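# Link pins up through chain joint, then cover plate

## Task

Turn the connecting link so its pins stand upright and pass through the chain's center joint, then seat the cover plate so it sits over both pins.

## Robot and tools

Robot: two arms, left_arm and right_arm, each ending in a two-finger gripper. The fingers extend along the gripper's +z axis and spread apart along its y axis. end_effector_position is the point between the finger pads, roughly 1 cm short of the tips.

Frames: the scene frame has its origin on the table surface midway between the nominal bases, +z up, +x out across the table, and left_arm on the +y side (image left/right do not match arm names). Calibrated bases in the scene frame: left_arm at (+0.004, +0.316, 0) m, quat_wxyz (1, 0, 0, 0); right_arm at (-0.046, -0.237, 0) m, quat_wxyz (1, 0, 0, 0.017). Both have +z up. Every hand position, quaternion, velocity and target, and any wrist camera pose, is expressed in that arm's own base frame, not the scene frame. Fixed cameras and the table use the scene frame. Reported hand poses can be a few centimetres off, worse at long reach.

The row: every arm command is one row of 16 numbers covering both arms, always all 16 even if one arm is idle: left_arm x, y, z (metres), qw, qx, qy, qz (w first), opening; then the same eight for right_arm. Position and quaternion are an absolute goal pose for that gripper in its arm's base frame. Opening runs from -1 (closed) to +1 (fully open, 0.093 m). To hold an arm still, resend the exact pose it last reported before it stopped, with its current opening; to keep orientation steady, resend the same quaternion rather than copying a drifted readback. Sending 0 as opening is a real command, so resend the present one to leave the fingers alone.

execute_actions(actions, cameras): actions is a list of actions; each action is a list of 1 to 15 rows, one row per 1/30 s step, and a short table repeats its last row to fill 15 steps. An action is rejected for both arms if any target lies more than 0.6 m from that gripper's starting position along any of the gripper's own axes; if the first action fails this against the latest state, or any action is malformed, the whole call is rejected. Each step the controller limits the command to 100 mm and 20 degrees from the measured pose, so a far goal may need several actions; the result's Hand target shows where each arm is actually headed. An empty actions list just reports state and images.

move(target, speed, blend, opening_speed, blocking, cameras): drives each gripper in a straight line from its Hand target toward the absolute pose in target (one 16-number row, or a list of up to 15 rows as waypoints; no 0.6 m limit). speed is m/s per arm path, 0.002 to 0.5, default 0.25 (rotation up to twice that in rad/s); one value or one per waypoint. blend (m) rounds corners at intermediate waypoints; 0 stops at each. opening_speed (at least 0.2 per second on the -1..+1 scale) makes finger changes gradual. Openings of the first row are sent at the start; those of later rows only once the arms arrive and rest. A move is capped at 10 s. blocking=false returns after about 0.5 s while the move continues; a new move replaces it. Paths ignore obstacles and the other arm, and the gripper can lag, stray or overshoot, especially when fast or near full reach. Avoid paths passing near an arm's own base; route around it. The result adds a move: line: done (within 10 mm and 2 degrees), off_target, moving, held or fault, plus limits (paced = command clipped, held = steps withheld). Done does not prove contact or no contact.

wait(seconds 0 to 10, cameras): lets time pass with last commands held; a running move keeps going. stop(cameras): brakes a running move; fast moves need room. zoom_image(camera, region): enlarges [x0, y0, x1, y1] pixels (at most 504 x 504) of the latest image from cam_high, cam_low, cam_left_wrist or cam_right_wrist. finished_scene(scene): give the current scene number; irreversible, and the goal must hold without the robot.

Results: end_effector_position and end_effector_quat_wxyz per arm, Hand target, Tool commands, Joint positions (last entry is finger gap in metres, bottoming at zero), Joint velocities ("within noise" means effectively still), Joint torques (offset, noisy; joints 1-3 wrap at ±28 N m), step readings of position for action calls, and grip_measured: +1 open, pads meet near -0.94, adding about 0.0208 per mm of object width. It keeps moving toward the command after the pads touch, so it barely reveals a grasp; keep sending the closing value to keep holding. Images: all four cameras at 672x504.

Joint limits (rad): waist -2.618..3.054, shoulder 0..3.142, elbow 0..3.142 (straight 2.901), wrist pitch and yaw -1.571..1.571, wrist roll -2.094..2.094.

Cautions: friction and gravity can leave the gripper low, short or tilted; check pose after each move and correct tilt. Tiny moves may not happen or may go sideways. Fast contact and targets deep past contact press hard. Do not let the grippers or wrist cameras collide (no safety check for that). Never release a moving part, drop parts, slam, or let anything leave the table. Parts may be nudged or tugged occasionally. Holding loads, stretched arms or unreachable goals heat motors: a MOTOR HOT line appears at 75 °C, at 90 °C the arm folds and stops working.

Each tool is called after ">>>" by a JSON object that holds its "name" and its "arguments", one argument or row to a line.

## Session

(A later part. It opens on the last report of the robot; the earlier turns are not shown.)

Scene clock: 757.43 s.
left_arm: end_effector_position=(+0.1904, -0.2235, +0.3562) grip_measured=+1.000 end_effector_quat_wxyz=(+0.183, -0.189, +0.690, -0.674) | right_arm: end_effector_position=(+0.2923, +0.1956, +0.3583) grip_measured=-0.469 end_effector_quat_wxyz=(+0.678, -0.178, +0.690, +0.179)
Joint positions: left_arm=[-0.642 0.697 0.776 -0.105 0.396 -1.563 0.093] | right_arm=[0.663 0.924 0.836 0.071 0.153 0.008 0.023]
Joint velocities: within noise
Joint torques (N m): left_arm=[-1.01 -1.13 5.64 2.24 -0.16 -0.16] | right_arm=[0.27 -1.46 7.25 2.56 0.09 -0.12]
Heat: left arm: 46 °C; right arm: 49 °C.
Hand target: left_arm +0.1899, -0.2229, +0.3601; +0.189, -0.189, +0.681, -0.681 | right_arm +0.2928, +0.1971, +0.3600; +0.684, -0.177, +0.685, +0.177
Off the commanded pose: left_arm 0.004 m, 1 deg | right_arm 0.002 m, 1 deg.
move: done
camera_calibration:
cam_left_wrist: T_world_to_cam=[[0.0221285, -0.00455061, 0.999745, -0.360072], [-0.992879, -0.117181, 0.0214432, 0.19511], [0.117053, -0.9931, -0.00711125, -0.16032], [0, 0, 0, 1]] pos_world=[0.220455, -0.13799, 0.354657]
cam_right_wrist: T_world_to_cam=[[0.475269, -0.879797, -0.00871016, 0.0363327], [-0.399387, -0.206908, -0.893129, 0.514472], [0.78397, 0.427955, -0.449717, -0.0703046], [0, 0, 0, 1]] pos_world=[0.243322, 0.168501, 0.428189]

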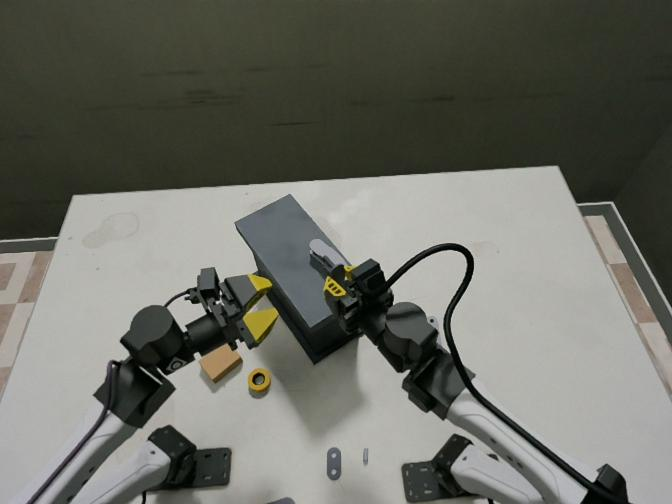

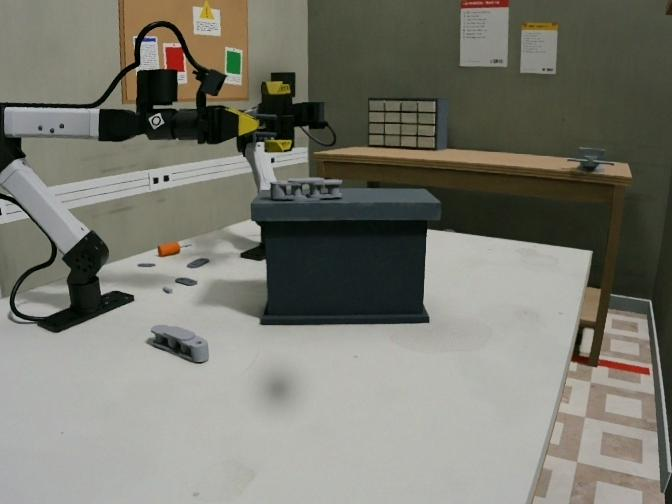

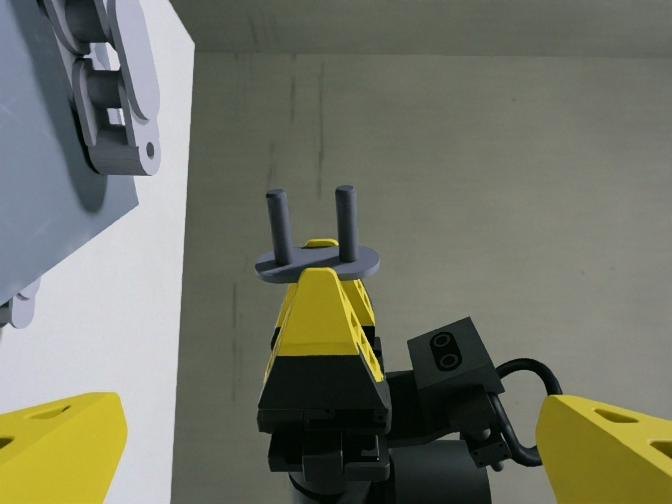

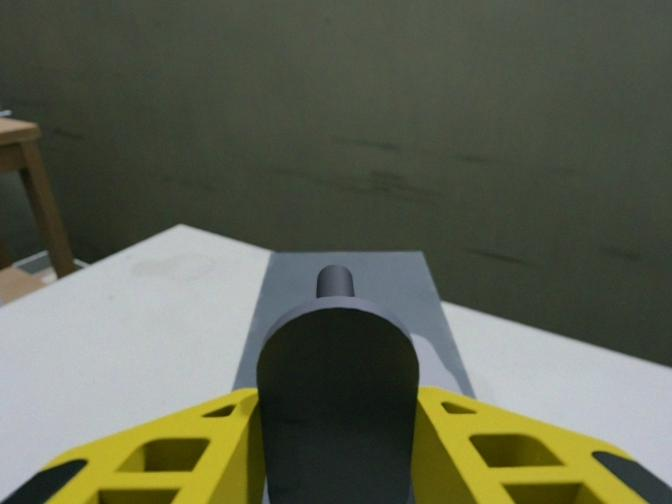

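>>> {"name": "move", "arguments": {
  "target": [
    [0.2277,-0.274,0.343,0.1651,-0.2127,0.6745,-0.6877,1,0.2929,0.1972,0.36,0.6846,-0.1771,0.6846,0.1771,-0.6]
  ],
  "speed": [0.1],
  "cameras": ["cam_high","cam_low","cam_left_wrist"]
}}

Scene clock: 782.80 s.
left_arm: end_effector_position=(+0.2264, -0.2721, +0.3385) grip_measured=+1.000 end_effector_quat_wxyz=(+0.161, -0.212, +0.682, -0.681) | right_arm: end_effector_position=(+0.2923, +0.1955, +0.3586) grip_measured=-0.469 end_effector_quat_wxyz=(+0.678, -0.177, +0.690, +0.178)
Joint positions: left_arm=[-0.734 0.939 0.766 0.151 0.303 -1.633 0.093] | right_arm=[0.663 0.924 0.836 0.072 0.154 0.008 0.023]
Joint velocities: within noise
Joint torques (N m): left_arm=[-1.05 -1.61 6.8 2.28 -0.15 -0.21] | right_arm=[0.18 -1.4 7.34 2.56 0.14 -0.08]
Heat: left arm: 46 °C; right arm: 48 °C.
Hand target: left_arm +0.2276, -0.2738, +0.3430; +0.165, -0.213, +0.674, -0.687 | right_arm +0.2928, +0.1971, +0.3600; +0.684, -0.177, +0.685, +0.177
Off the commanded pose: left_arm 0.005 m, 1 deg | right_arm 0.002 m, 1 deg.
move: done
camera_calibration:
cam_left_wrist: T_world_to_cam=[[0.0771681, 0.032175, 0.996499, -0.344793], [-0.989753, -0.117964, 0.0804546, 0.20465], [0.12014, -0.992496, 0.0227423, -0.223572], [0, 0, 0, 1]] pos_world=[0.25602, -0.18666, 0.332205]
Images, in order (width x height): cam_high 672x504, cam_low 672x504, cam_left_wrist 672x504.

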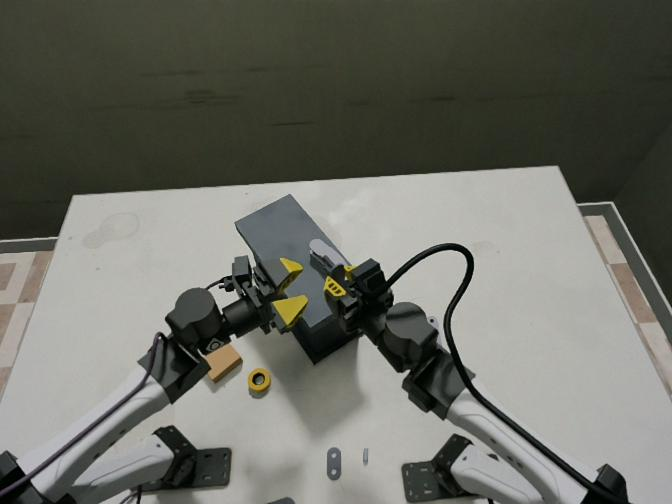

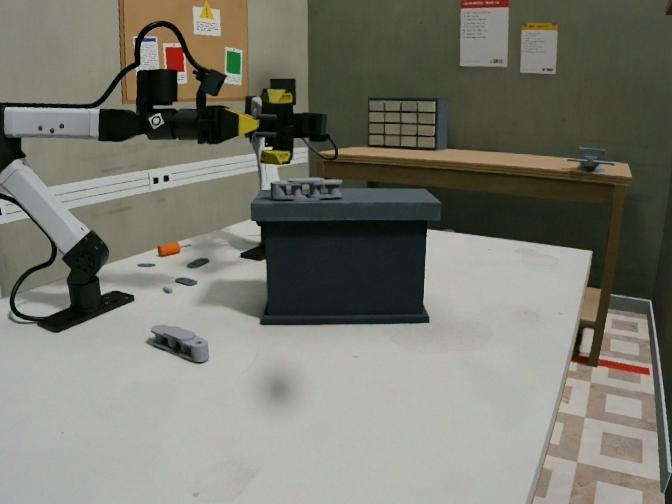

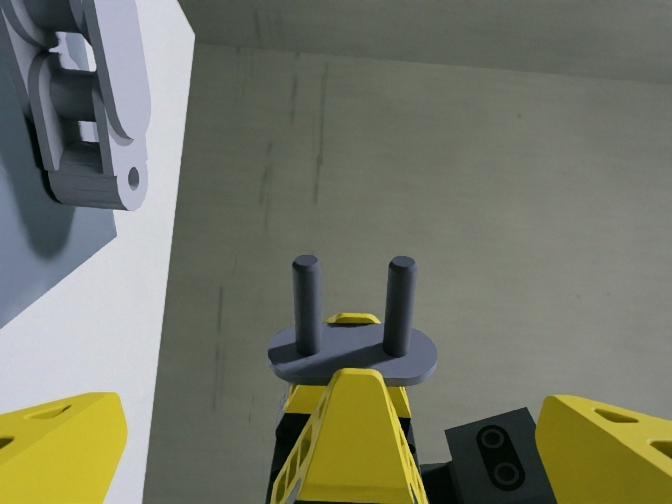

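>>> {"name": "move", "arguments": {
  "target": [
    [0.260,-0.3275,0.3475,0.1651,-0.2127,0.6745,-0.6877,1,0.2929,0.1972,0.36,0.6846,-0.1771,0.6846,0.1771,-0.6]
  ],
  "speed": [0.06],
  "cameras": ["cam_high","cam_low","cam_left_wrist"]
}}

>>> {"name": "zoom_image", "arguments": {
  "camera": "cam_low",
  "region": [180, 60, 360, 210]
}}

Scene clock: 792.03 s.
left_arm: end_effector_position=(+0.2570, -0.3231, +0.3251) grip_measured=+1.000 end_effector_quat_wxyz=(+0.155, -0.218, +0.693, -0.669) | right_arm: end_effector_position=(+0.2923, +0.1955, +0.3586) grip_measured=-0.469 end_effector_quat_wxyz=(+0.678, -0.177, +0.690, +0.178)
Joint positions: left_arm=[-0.804 1.191 0.871 0.263 0.234 -1.634 0.093] | right_arm=[0.663 0.924 0.836 0.072 0.154 0.008 0.023]
Joint velocities: within noise
Joint torques (N m): left_arm=[-1.01 -3.4 10.13 2.27 -0.13 -0.19] | right_arm=[0.32 -1.22 7.3 2.55 0.11 -0.12]
Heat: left arm: 46 °C; right arm: 48 °C.
Hand target: left_arm +0.2591, -0.3264, +0.3471; +0.165, -0.213, +0.674, -0.688 | right_arm +0.2928, +0.1971, +0.3600; +0.684, -0.177, +0.685, +0.177
Off the commanded pose: left_arm 0.023 m, 3 deg | right_arm 0.002 m, 1 deg.
move: off_target (left_arm)
camera_calibration:
cam_left_wrist: T_world_to_cam=[[0.101975, 0.00638125, 0.994766, -0.346272], [-0.98757, -0.119583, 0.102004, 0.221889], [0.119608, -0.992804, -0.00589251, -0.268222], [0, 0, 0, 1]] pos_world=[0.286524, -0.237548, 0.320245]
Images, in order (width x height): cam_high 672x504, cam_low 672x504, cam_left_wrist 672x504.

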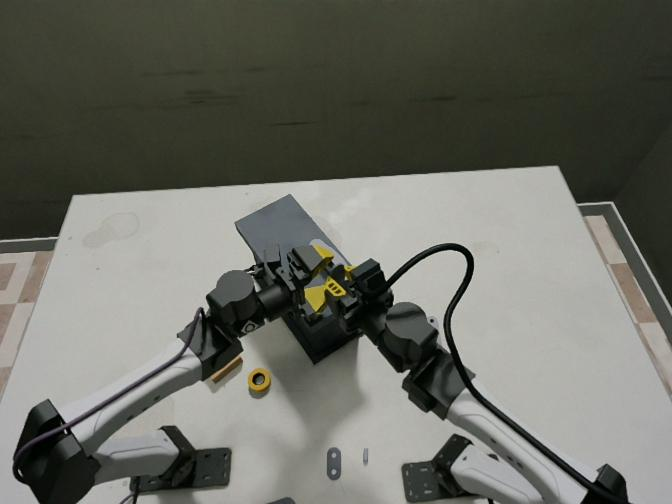

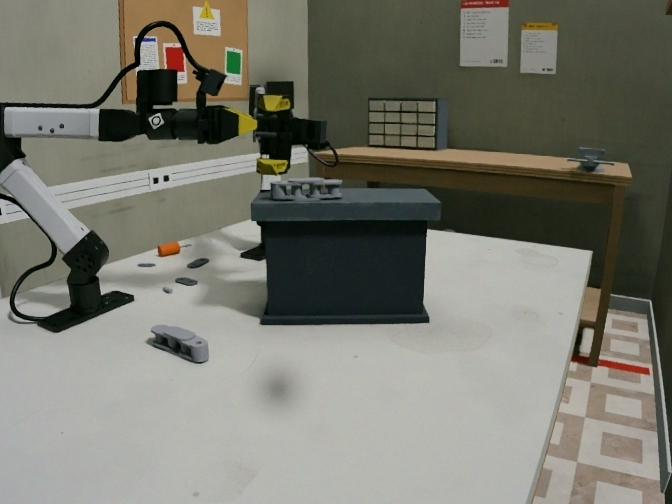

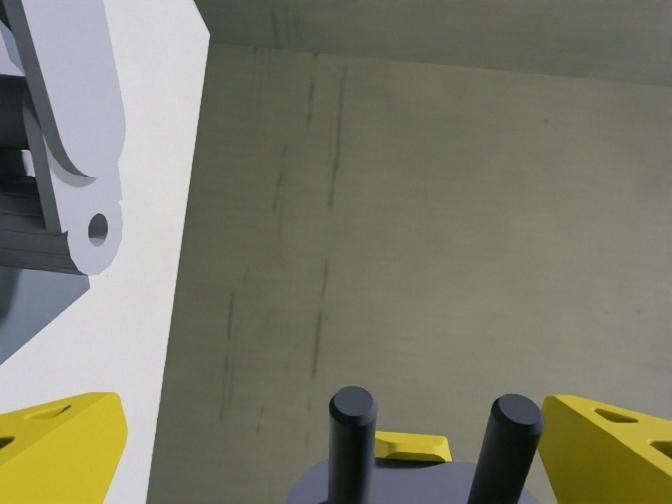

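Scaled by 2.800 from the camera's 672x504 image, which has a finer 960x720 frame.

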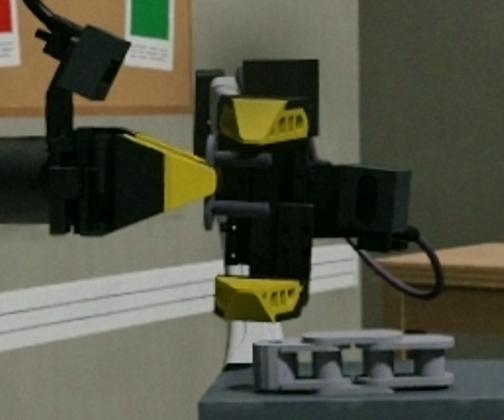

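>>> {"name": "zoom_image", "arguments": {
  "camera": "cam_high",
  "region": [240, 220, 400, 360]
}}

>>> {"name": "wait", "arguments": {
  "seconds": 0.5
}}

Scaled by 3.150 from the camera's 672x504 image, which has a finer 960x720 frame.

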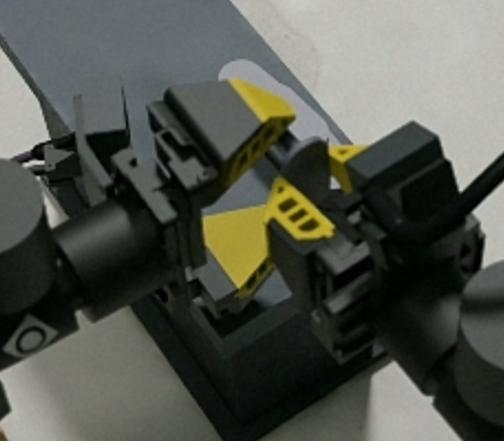

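Scene clock: 804.27 s.
left_arm: end_effector_position=(+0.2571, -0.3231, +0.3254) grip_measured=+1.000 end_effector_quat_wxyz=(+0.156, -0.218, +0.693, -0.670) | right_arm: end_effector_position=(+0.2923, +0.1955, +0.3586) grip_measured=-0.469 end_effector_quat_wxyz=(+0.679, -0.178, +0.690, +0.178)
Joint positions: left_arm=[-0.804 1.191 0.872 0.263 0.233 -1.634 0.093] | right_arm=[0.663 0.924 0.836 0.072 0.154 0.007 0.023]
Joint velocities: within noise
Joint torques (N m): left_arm=[-0.99 -3.38 10.13 2.27 -0.15 -0.19] | right_arm=[0.27 -1.26 7.31 2.53 0.08 -0.07]
Heat: left arm: 50 °C; right arm: 49 °C.
Hand target: left_arm +0.2591, -0.3264, +0.3472; +0.165, -0.213, +0.674, -0.688 | right_arm +0.2928, +0.1971, +0.3600; +0.684, -0.177, +0.685, +0.177
Tool commands: left_gripper/opening=+1.0 right_gripper/opening=-0.6
Off the commanded pose: left_arm 0.023 m, 3 deg | right_arm 0.002 m, 1 deg.
wait: 0.50 s; at rest from the start
camera_calibration:
cam_left_wrist: T_world_to_cam=[[0.101413, 0.00697566, 0.99482, -0.346239], [-0.987536, -0.120282, 0.101513, 0.221914], [0.120367, -0.992715, -0.00530939, -0.268539], [0, 0, 0, 1]] pos_world=[0.286584, -0.237475, 0.320493]
cam_right_wrist: T_world_to_cam=[[0.47462, -0.880153, -0.00812654, 0.0362576], [-0.398398, -0.206583, -0.893646, 0.514555], [0.784867, 0.427379, -0.448699, -0.0707002], [0, 0, 0, 1]] pos_world=[0.243279, 0.168426, 0.428401]

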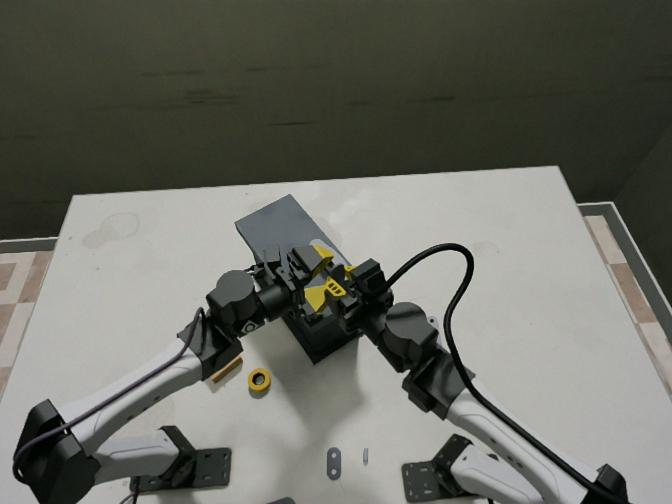

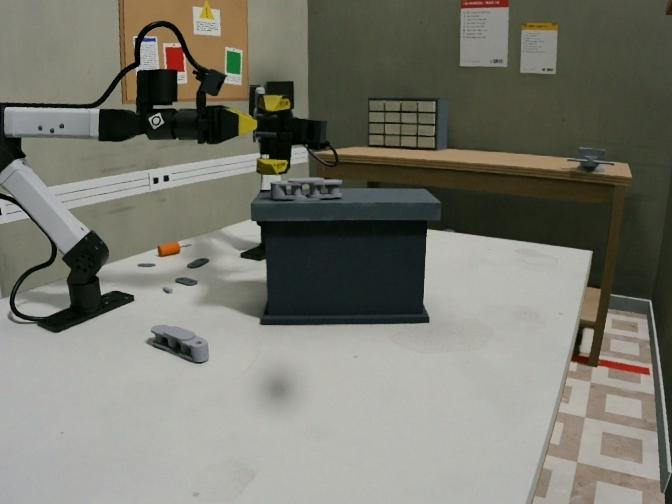

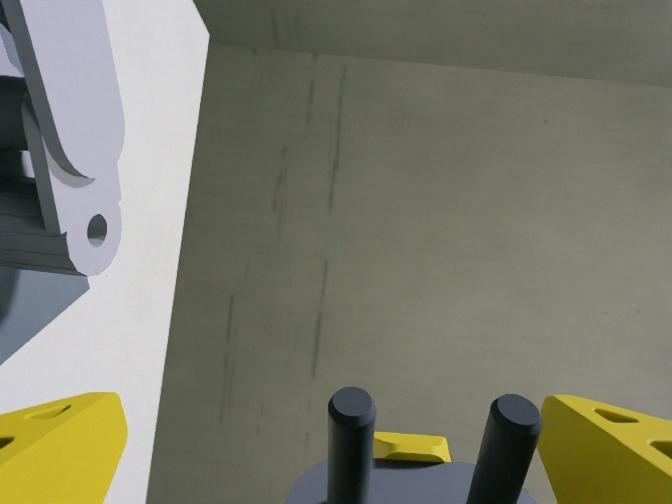

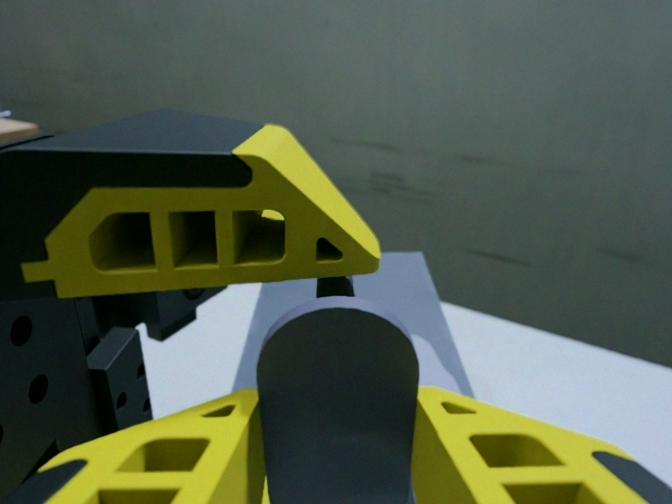

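>>> {"name": "move", "arguments": {
  "target": [
    [0.262,-0.330,0.364,0.1693,-0.2071,0.6566,-0.7054,1,0.2929,0.1972,0.36,0.6846,-0.1771,0.6846,0.1771,-0.6]
  ],
  "speed": [0.06],
  "cameras": ["cam_low","cam_left_wrist","cam_right_wrist"]
}}

>>> {"name": "zoom_image", "arguments": {
  "camera": "cam_low",
  "region": [180, 60, 360, 210]
}}

Scene clock: 823.50 s.
left_arm: end_effector_position=(+0.2600, -0.3258, +0.3416) grip_measured=+1.000 end_effector_quat_wxyz=(+0.161, -0.213, +0.676, -0.687) | right_arm: end_effector_position=(+0.2923, +0.1955, +0.3586) grip_measured=-0.469 end_effector_quat_wxyz=(+0.679, -0.178, +0.690, +0.178)
Joint positions: left_arm=[-0.804 1.205 0.895 0.306 0.232 -1.645 0.093] | right_arm=[0.663 0.924 0.836 0.072 0.154 0.007 0.023]
Joint velocities: within noise
Joint torques (N m): left_arm=[-1.13 -3.51 10.11 2.32 -0.17 -0.19] | right_arm=[0.46 -1.24 7.43 2.53 0.09 -0.08]
Heat: left arm: 53 °C; right arm: 50 °C.
Hand target: left_arm +0.2611, -0.3289, +0.3637; +0.169, -0.207, +0.656, -0.705 | right_arm +0.2928, +0.1971, +0.3600; +0.684, -0.177, +0.685, +0.177
Off the commanded pose: left_arm 0.023 m, 3 deg | right_arm 0.002 m, 1 deg.
move: off_target (left_arm)
camera_calibration:
cam_left_wrist: T_world_to_cam=[[0.0741419, 0.0502482, 0.995981, -0.341872], [-0.98984, -0.117795, 0.0796276, 0.231678], [0.121323, -0.991766, 0.0410041, -0.287272], [0, 0, 0, 1]] pos_world=[0.289524, -0.240438, 0.33383]
cam_right_wrist: T_world_to_cam=[[0.47462, -0.880153, -0.00812654, 0.0362576], [-0.398398, -0.206583, -0.893646, 0.514555], [0.784867, 0.427379, -0.448699, -0.0707002], [0, 0, 0, 1]] pos_world=[0.243279, 0.168426, 0.428401]
Images, in order (width x height): cam_low 672x504, cam_left_wrist 672x504, cam_right_wrist 672x504.

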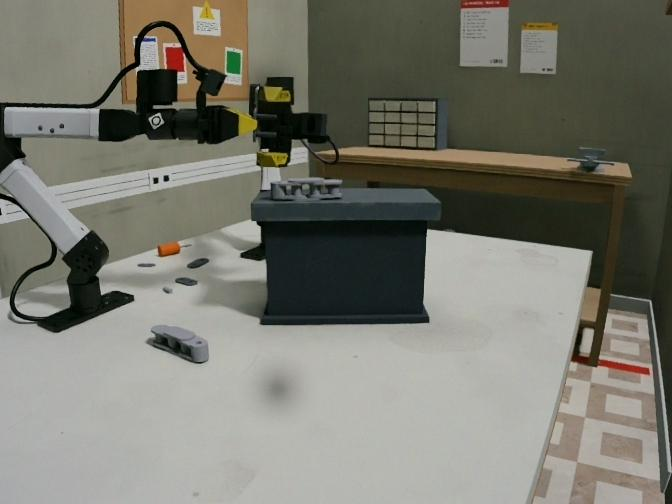

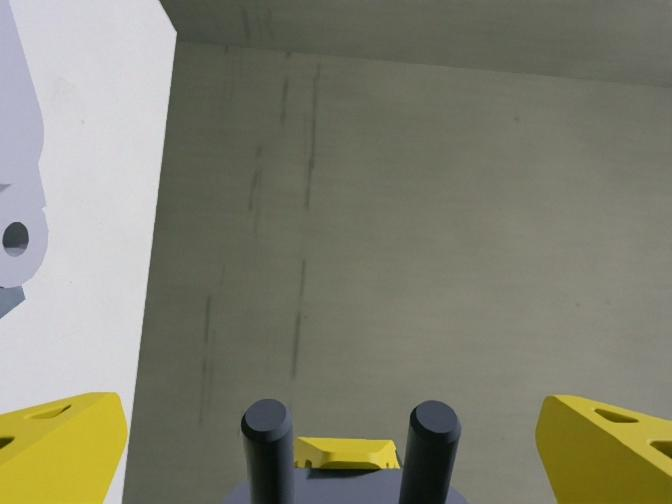

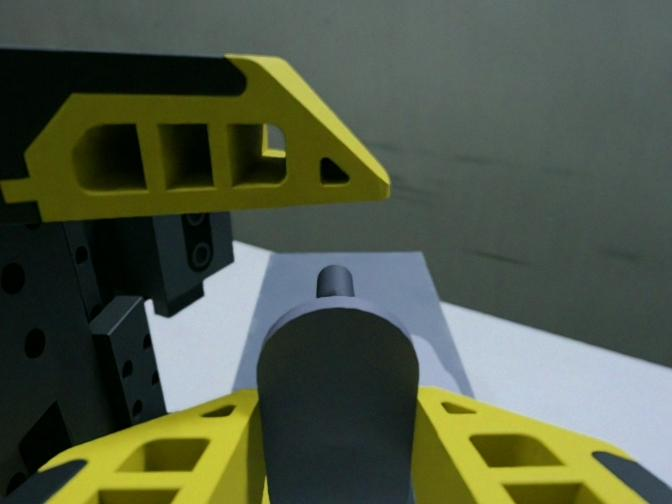

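Scaled by 2.800 from the camera's 672x504 image, which has a finer 960x720 frame.

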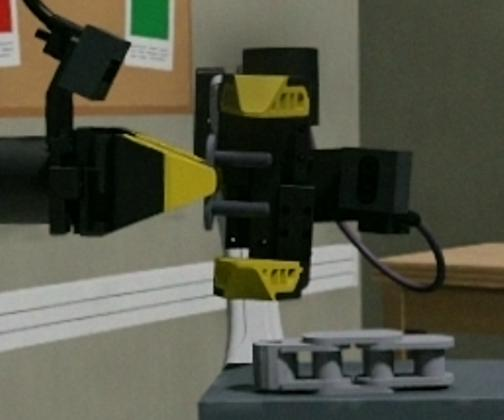

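>>> {"name": "move", "arguments": {
  "target": [
    [0.2586,-0.332,0.368,0.1693,-0.2071,0.6566,-0.7054,1,0.2929,0.1972,0.36,0.6846,-0.1771,0.6846,0.1771,-0.6]
  ],
  "speed": [0.06],
  "cameras": ["cam_low","cam_left_wrist","cam_right_wrist"]
}}

>>> {"name": "zoom_image", "arguments": {
  "camera": "cam_low",
  "region": [180, 60, 360, 210]
}}

Scene clock: 843.87 s.
left_arm: end_effector_position=(+0.2569, -0.3290, +0.3492) grip_measured=+1.000 end_effector_quat_wxyz=(+0.162, -0.209, +0.671, -0.693) | right_arm: end_effector_position=(+0.2923, +0.1955, +0.3586) grip_measured=-0.469 end_effector_quat_wxyz=(+0.679, -0.178, +0.690, +0.178)
Joint positions: left_arm=[-0.821 1.205 0.91 0.307 0.217 -1.646 0.093] | right_arm=[0.663 0.924 0.836 0.072 0.154 0.007 0.023]
Joint velocities: within noise
Joint torques (N m): left_arm=[-0.99 -3.7 10.06 2.09 -0.17 -0.18] | right_arm=[0.27 -1.32 7.46 2.48 0.1 -0.01]
Heat: left arm: 55 °C; right arm: 51 °C.
Hand target: left_arm +0.2580, -0.3312, +0.3676; +0.169, -0.207, +0.656, -0.705 | right_arm +0.2928, +0.1971, +0.3600; +0.684, -0.177, +0.685, +0.177
Off the commanded pose: left_arm 0.019 m, 2 deg | right_arm 0.002 m, 1 deg.
move: off_target (left_arm)
camera_calibration:
cam_left_wrist: T_world_to_cam=[[0.0639963, 0.062105, 0.996016, -0.342611], [-0.990883, -0.114618, 0.0708133, 0.231944], [0.118559, -0.991466, 0.0542037, -0.294168], [0, 0, 0, 1]] pos_world=[0.286632, -0.243795, 0.340766]
cam_right_wrist: T_world_to_cam=[[0.47462, -0.880153, -0.00812654, 0.0362576], [-0.398398, -0.206583, -0.893646, 0.514555], [0.784867, 0.427379, -0.448699, -0.0707002], [0, 0, 0, 1]] pos_world=[0.243279, 0.168426, 0.428401]
Images, in order (width x height): cam_low 672x504, cam_left_wrist 672x504, cam_right_wrist 672x504.

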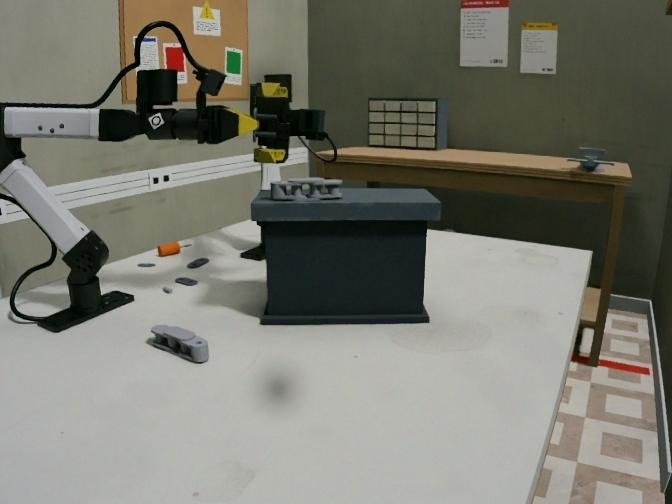

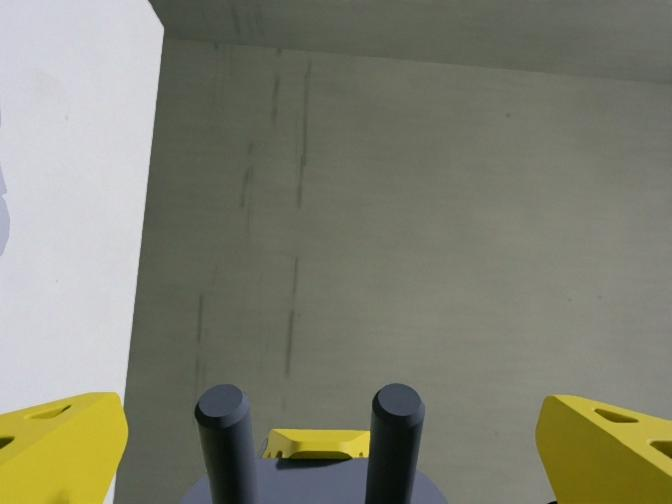

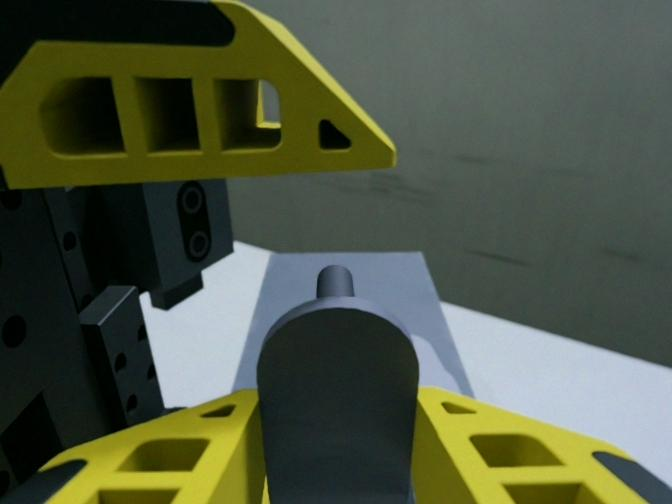

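Scaled by 2.800 from the camera's 672x504 image, which has a finer 960x720 frame.

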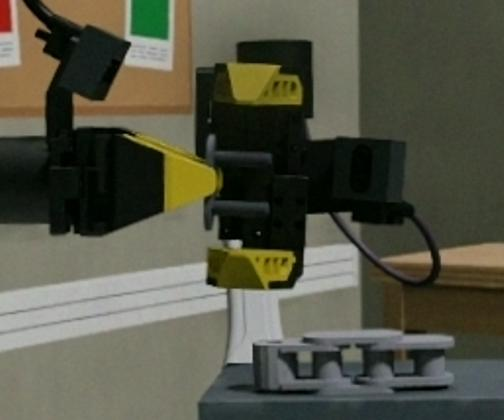

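>>> {"name": "move", "arguments": {
  "target": [
    [0.2586,-0.332,0.360,0.1693,-0.2071,0.6566,-0.7054,1,0.2929,0.1972,0.36,0.6846,-0.1771,0.6846,0.1771,-0.6]
  ],
  "speed": [0.06],
  "cameras": ["cam_low","cam_left_wrist"]
}}

Scene clock: 850.07 s.
left_arm: end_effector_position=(+0.2570, -0.3288, +0.3525) grip_measured=+1.000 end_effector_quat_wxyz=(+0.165, -0.207, +0.666, -0.697) | right_arm: end_effector_position=(+0.2923, +0.1954, +0.3586) grip_measured=-0.469 end_effector_quat_wxyz=(+0.679, -0.177, +0.690, +0.178)
Joint positions: left_arm=[-0.821 1.205 0.91 0.321 0.216 -1.646 0.093] | right_arm=[0.663 0.924 0.836 0.072 0.155 0.007 0.023]
Joint velocities: within noise
Joint torques (N m): left_arm=[-1.02 -3.32 7.75 2.3 -0.15 -0.18] | right_arm=[0.27 -1.42 7.42 2.52 0.09 -0.09]
Heat: left arm: 54 °C; right arm: 51 °C.
Hand target: left_arm +0.2584, -0.3317, +0.3598; +0.169, -0.207, +0.657, -0.705 | right_arm +0.2928, +0.1971, +0.3600; +0.684, -0.177, +0.685, +0.177
Off the commanded pose: left_arm 0.008 m, 2 deg | right_arm 0.002 m, 1 deg.
move: done
camera_calibration:
cam_left_wrist: T_world_to_cam=[[0.0545911, 0.0722225, 0.995893, -0.340109], [-0.991331, -0.115458, 0.062714, 0.234603], [0.119513, -0.990683, 0.0652934, -0.298089], [0, 0, 0, 1]] pos_world=[0.286762, -0.243661, 0.343462]
Images, in order (width x height): cam_low 672x504, cam_left_wrist 672x504.

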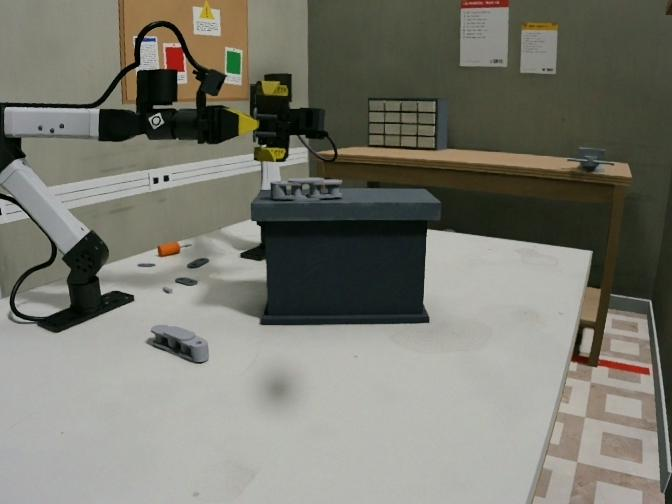

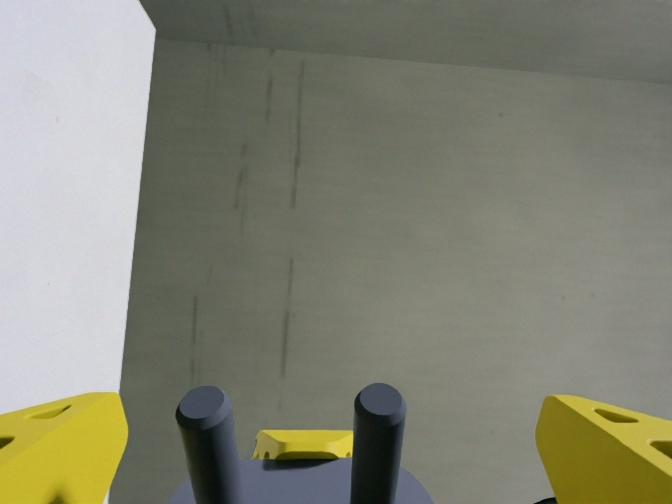

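>>> {"name": "move", "arguments": {
  "target": [
    [0.2586,-0.332,0.347,0.1693,-0.2071,0.6566,-0.7054,1,0.2929,0.1972,0.36,0.6846,-0.1771,0.6846,0.1771,-0.6]
  ],
  "speed": [0.06],
  "cameras": ["cam_low","cam_left_wrist"]
}}

Scene clock: 856.50 s.
left_arm: end_effector_position=(+0.2580, -0.3298, +0.3482) grip_measured=+1.000 end_effector_quat_wxyz=(+0.168, -0.205, +0.661, -0.702) | right_arm: end_effector_position=(+0.2923, +0.1954, +0.3586) grip_measured=-0.469 end_effector_quat_wxyz=(+0.679, -0.177, +0.690, +0.178)
Joint positions: left_arm=[-0.821 1.214 0.883 0.374 0.216 -1.646 0.093] | right_arm=[0.663 0.924 0.836 0.072 0.155 0.007 0.023]
Joint velocities: within noise
Joint torques (N m): left_arm=[-1.01 -3.73 6.05 2.28 -0.15 -0.18] | right_arm=[0.27 -1.31 7.46 2.55 0.06 -0.07]
Heat: left arm: 53 °C; right arm: 52 °C.
Hand target: left_arm +0.2586, -0.3319, +0.3470; +0.169, -0.207, +0.657, -0.705 | right_arm +0.2928, +0.1971, +0.3600; +0.684, -0.177, +0.685, +0.177
Off the commanded pose: left_arm 0.003 m, 1 deg | right_arm 0.002 m, 1 deg.
move: done
camera_calibration:
cam_left_wrist: T_world_to_cam=[[0.0431774, 0.0844777, 0.995489, -0.328688], [-0.991947, -0.115126, 0.0527934, 0.239462], [0.119067, -0.989752, 0.0788266, -0.303173], [0, 0, 0, 1]] pos_world=[0.287823, -0.244731, 0.338461]
Images, in order (width x height): cam_low 672x504, cam_left_wrist 672x504.

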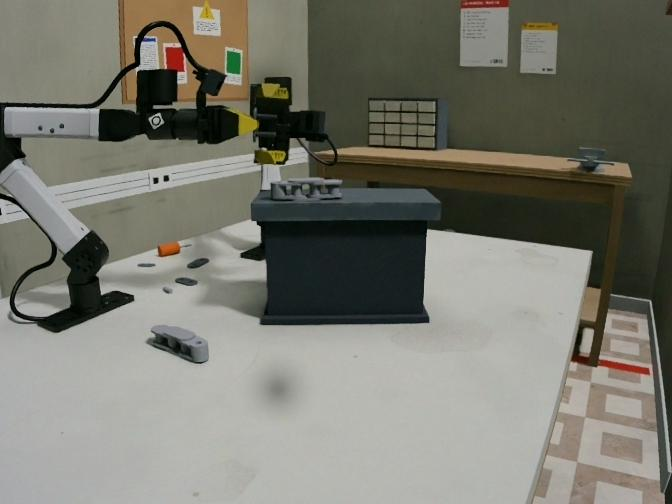

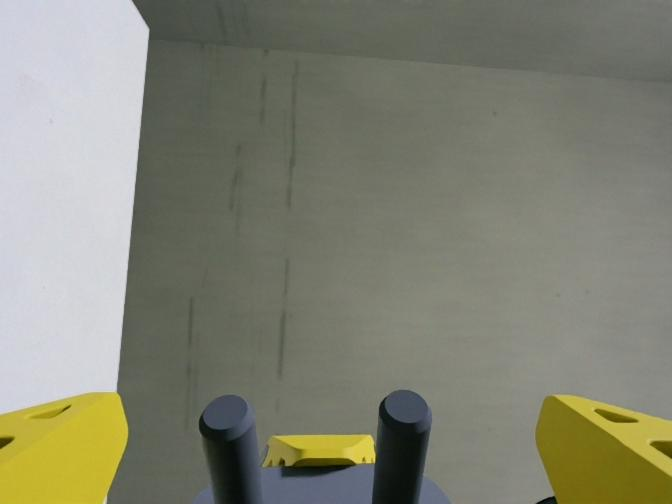

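>>> {"name": "move", "arguments": {
  "target": [
    [0.2586,-0.332,0.343,0.1651,-0.2127,0.6745,-0.6877,1,0.2929,0.1972,0.36,0.6846,-0.1771,0.6846,0.1771,-0.6]
  ],
  "speed": [0.06],
  "cameras": ["cam_low","cam_left_wrist"]
}}

Scene clock: 862.17 s.
left_arm: end_effector_position=(+0.2582, -0.3299, +0.3328) grip_measured=+1.000 end_effector_quat_wxyz=(+0.158, -0.216, +0.681, -0.681) | right_arm: end_effector_position=(+0.2923, +0.1954, +0.3587) grip_measured=-0.469 end_effector_quat_wxyz=(+0.679, -0.177, +0.690, +0.178)
Joint positions: left_arm=[-0.821 1.214 0.883 0.309 0.215 -1.646 0.093] | right_arm=[0.663 0.924 0.836 0.073 0.155 0.007 0.023]
Joint velocities: within noise
Joint torques (N m): left_arm=[-1.01 -4.31 8.58 2.06 -0.14 -0.06] | right_arm=[0.38 -1.4 7.46 2.54 0.07 -0.08]
Heat: left arm: 52 °C; right arm: 52 °C.
Hand target: left_arm +0.2585, -0.3317, +0.3429; +0.165, -0.213, +0.674, -0.688 | right_arm +0.2928, +0.1971, +0.3600; +0.684, -0.177, +0.685, +0.177
Off the commanded pose: left_arm 0.010 m, 1 deg | right_arm 0.002 m, 1 deg.
move: done
camera_calibration:
cam_left_wrist: T_world_to_cam=[[0.0871825, 0.0372561, 0.995495, -0.340233], [-0.988722, -0.118917, 0.0910397, 0.225623], [0.121773, -0.992205, 0.0264684, -0.286145], [0, 0, 0, 1]] pos_world=[0.287586, -0.244408, 0.325733]
Images, in order (width x height): cam_low 672x504, cam_left_wrist 672x504.

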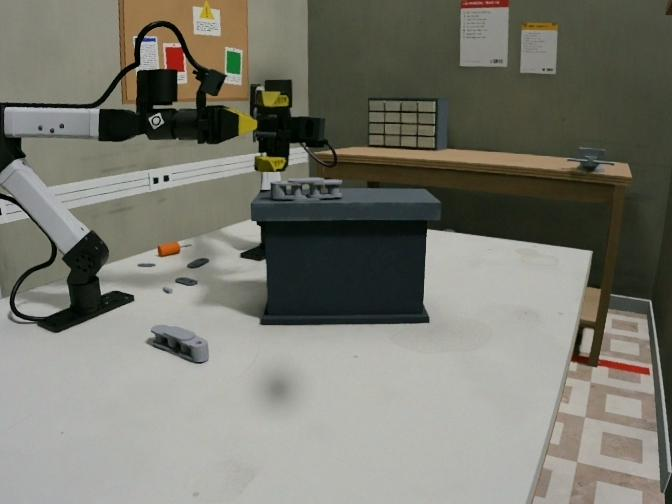

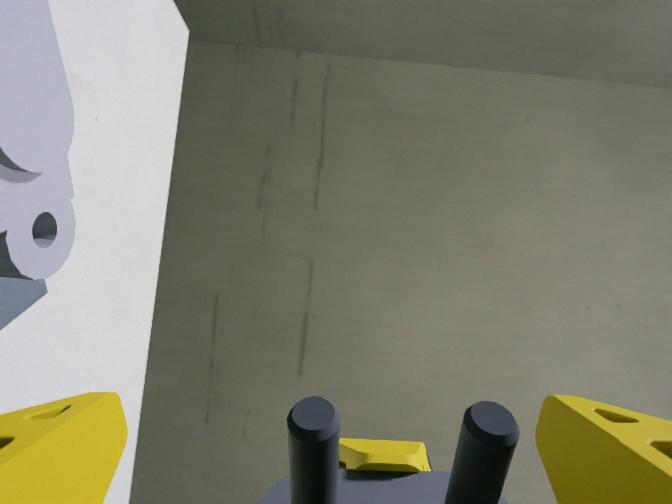

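>>> {"name": "move", "arguments": {
  "target": [
    [0.2586,-0.332,0.362,0.1693,-0.2071,0.6566,-0.7054,1,0.2929,0.1972,0.36,0.6846,-0.1771,0.6846,0.1771,-0.6],
    [0.2586,-0.332,0.346,0.1685,-0.2082,0.6602,-0.7019,1,0.2929,0.1972,0.36,0.6846,-0.1771,0.6846,0.1771,-0.6]
  ],
  "speed": [0.08,0.05],
  "cameras": ["cam_low","cam_left_wrist"]
}}

Scene clock: 871.70 s.
left_arm: end_effector_position=(+0.2582, -0.3298, +0.3442) grip_measured=+1.000 end_effector_quat_wxyz=(+0.165, -0.208, +0.666, -0.697) | right_arm: end_effector_position=(+0.2923, +0.1954, +0.3587) grip_measured=-0.469 end_effector_quat_wxyz=(+0.679, -0.177, +0.690, +0.178)
Joint positions: left_arm=[-0.821 1.214 0.883 0.357 0.215 -1.646 0.093] | right_arm=[0.663 0.924 0.836 0.073 0.155 0.007 0.023]
Joint velocities: within noise
Joint torques (N m): left_arm=[-1.02 -3.86 6.49 2.31 -0.15 -0.15] | right_arm=[0.2 -1.47 7.46 2.54 0.08 -0.05]
Heat: left arm: 52 °C; right arm: 52 °C.
Hand target: left_arm +0.2586, -0.3319, +0.3460; +0.168, -0.208, +0.660, -0.702 | right_arm +0.2928, +0.1971, +0.3600; +0.684, -0.177, +0.685, +0.177
Off the commanded pose: left_arm 0.003 m, 1 deg | right_arm 0.002 m, 1 deg.
move: done
camera_calibration:
cam_left_wrist: T_world_to_cam=[[0.0545505, 0.0722777, 0.995892, -0.331804], [-0.991241, -0.116213, 0.06273, 0.235852], [0.120269, -0.990591, 0.0653052, -0.298876], [0, 0, 0, 1]] pos_world=[0.287832, -0.244673, 0.335164]
Images, in order (width x height): cam_low 672x504, cam_left_wrist 672x504.

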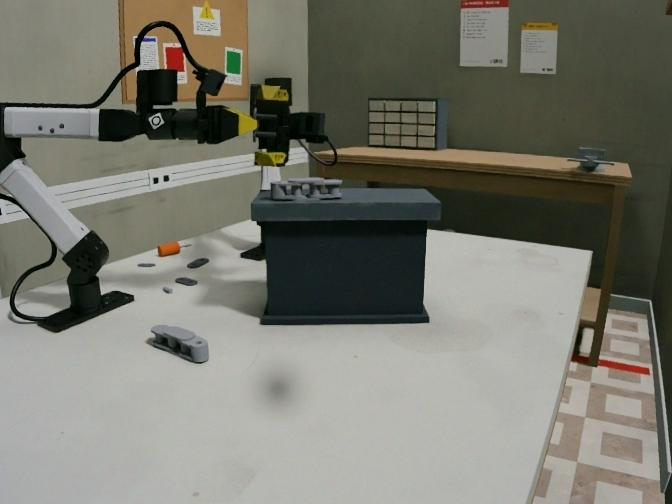

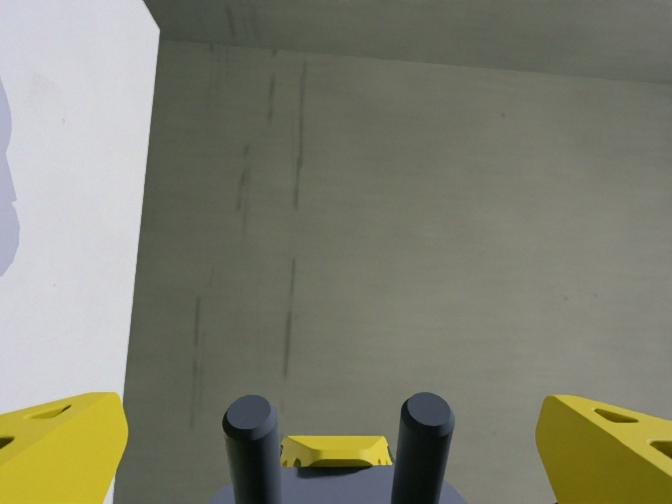

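>>> {"name": "move", "arguments": {
  "target": [
    [0.2586,-0.332,0.346,0.1685,-0.2082,0.6602,-0.7019,-0.4,0.2929,0.1972,0.36,0.6846,-0.1771,0.6846,0.1771,-0.6]
  ],
  "speed": [0.05],
  "opening_speed": 0.6
}}

>>> {"name": "zoom_image", "arguments": {
  "camera": "cam_low",
  "region": [180, 60, 360, 210]
}}

Scene clock: 893.40 s.
left_arm: end_effector_position=(+0.2582, -0.3298, +0.3452) grip_measured=-0.219 end_effector_quat_wxyz=(+0.166, -0.207, +0.665, -0.698) | right_arm: end_effector_position=(+0.2923, +0.1954, +0.3587) grip_measured=-0.469 end_effector_quat_wxyz=(+0.679, -0.178, +0.690, +0.178)
Joint positions: left_arm=[-0.821 1.214 0.883 0.361 0.215 -1.646 0.035] | right_arm=[0.663 0.924 0.836 0.073 0.155 0.007 0.023]
Joint velocities: within noise
Joint torques (N m): left_arm=[-1.02 -3.86 6.5 2.22 -0.15 -0.15] | right_arm=[0.24 -1.5 7.24 2.61 0.11 -0.12]
Heat: left arm: 49 °C; right arm: 53 °C.
Hand target: left_arm +0.2586, -0.3319, +0.3459; +0.168, -0.208, +0.660, -0.702 | right_arm +0.2928, +0.1971, +0.3600; +0.684, -0.177, +0.685, +0.177
Off the commanded pose: left_arm 0.002 m, 1 deg | right_arm 0.002 m, 1 deg.
move: done
camera_calibration:
cam_left_wrist: T_world_to_cam=[[0.0517018, 0.075335, 0.995817, -0.331032], [-0.991417, -0.116024, 0.0602507, 0.236736], [0.120078, -0.990385, 0.0686898, -0.29997], [0, 0, 0, 1]] pos_world=[0.287839, -0.24468, 0.335988]
cam_right_wrist: T_world_to_cam=[[0.474293, -0.880332, -0.00780331, 0.0362089], [-0.398037, -0.206526, -0.89382, 0.514584], [0.785247, 0.427038, -0.448359, -0.0708275], [0, 0, 0, 1]] pos_world=[0.243267, 0.168397, 0.428472]

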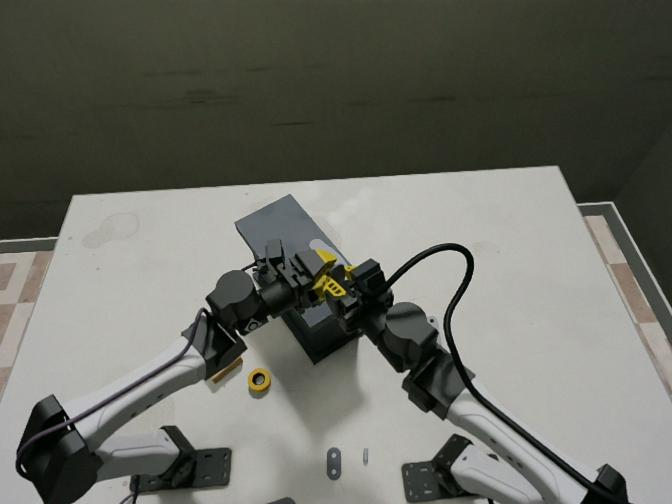

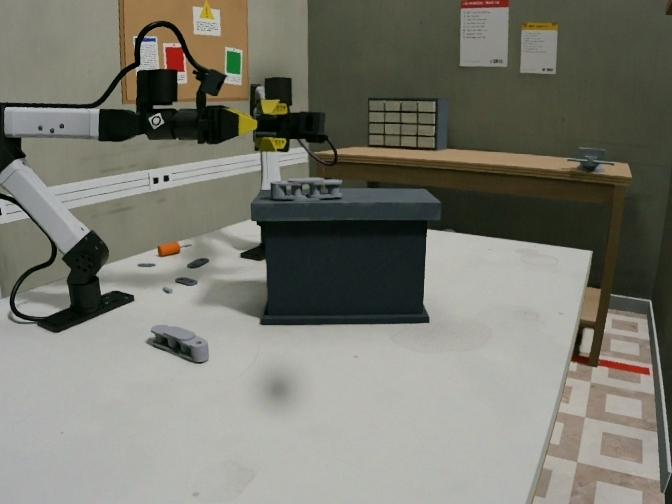

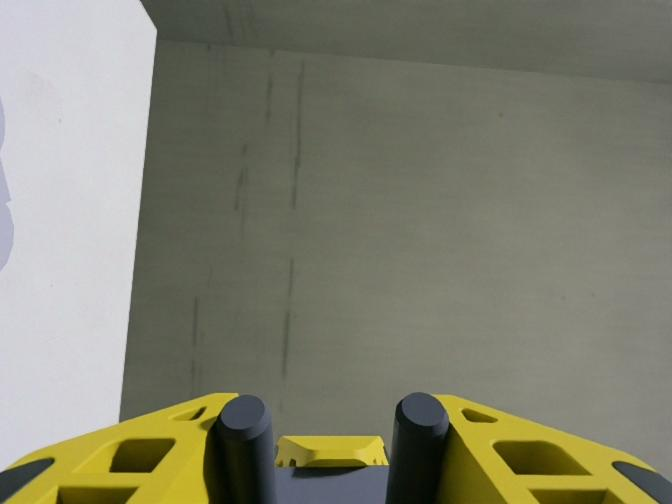

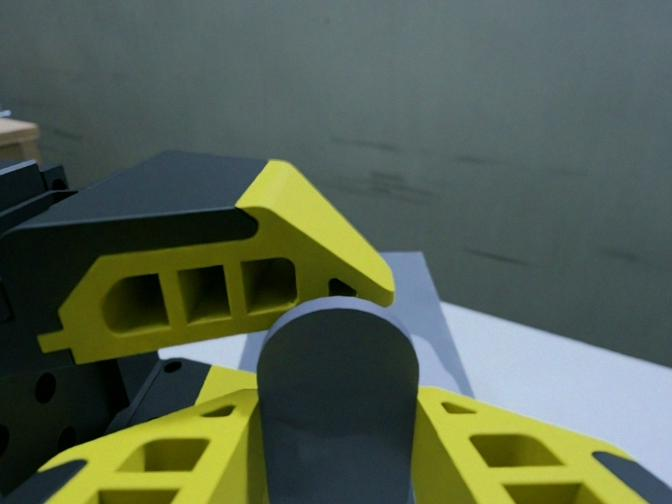

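Scaled by 2.800 from the camera's 672x504 image, which has a finer 960x720 frame.

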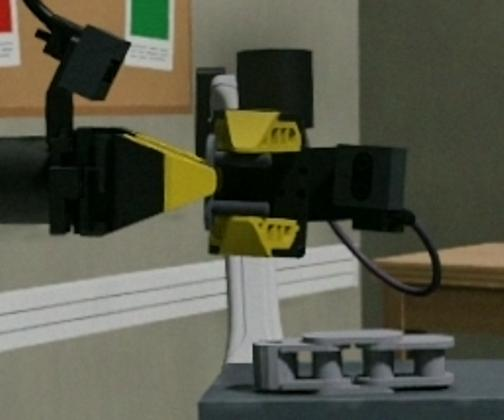

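>>> {"name": "move", "arguments": {
  "target": [
    [0.2586,-0.332,0.346,0.1685,-0.2082,0.6602,-0.7019,-0.5,0.2929,0.1972,0.36,0.6846,-0.1771,0.6846,0.1771,-0.1],
    [0.2586,-0.332,0.346,0.1685,-0.2082,0.6602,-0.7019,-0.5,0.2229,0.1584,0.36,0.6846,-0.1771,0.6846,0.1771,-0.1]
  ],
  "speed": [0.08],
  "opening_speed": 0.6
}}

>>> {"name": "zoom_image", "arguments": {
  "camera": "cam_low",
  "region": [180, 60, 360, 210]
}}

speed must be one number or one for each of the 2 targets, got a list of 1; nothing of the call was run

Scaled by 2.800 from the camera's 672x504 image, which has a finer 960x720 frame.

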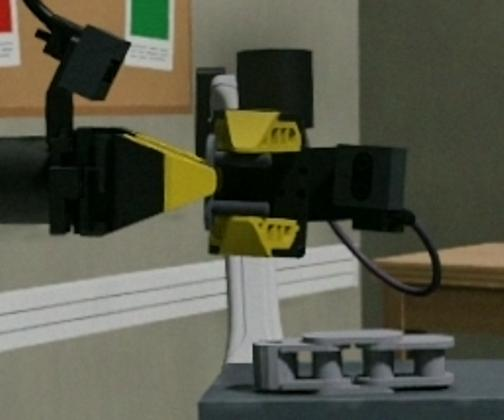

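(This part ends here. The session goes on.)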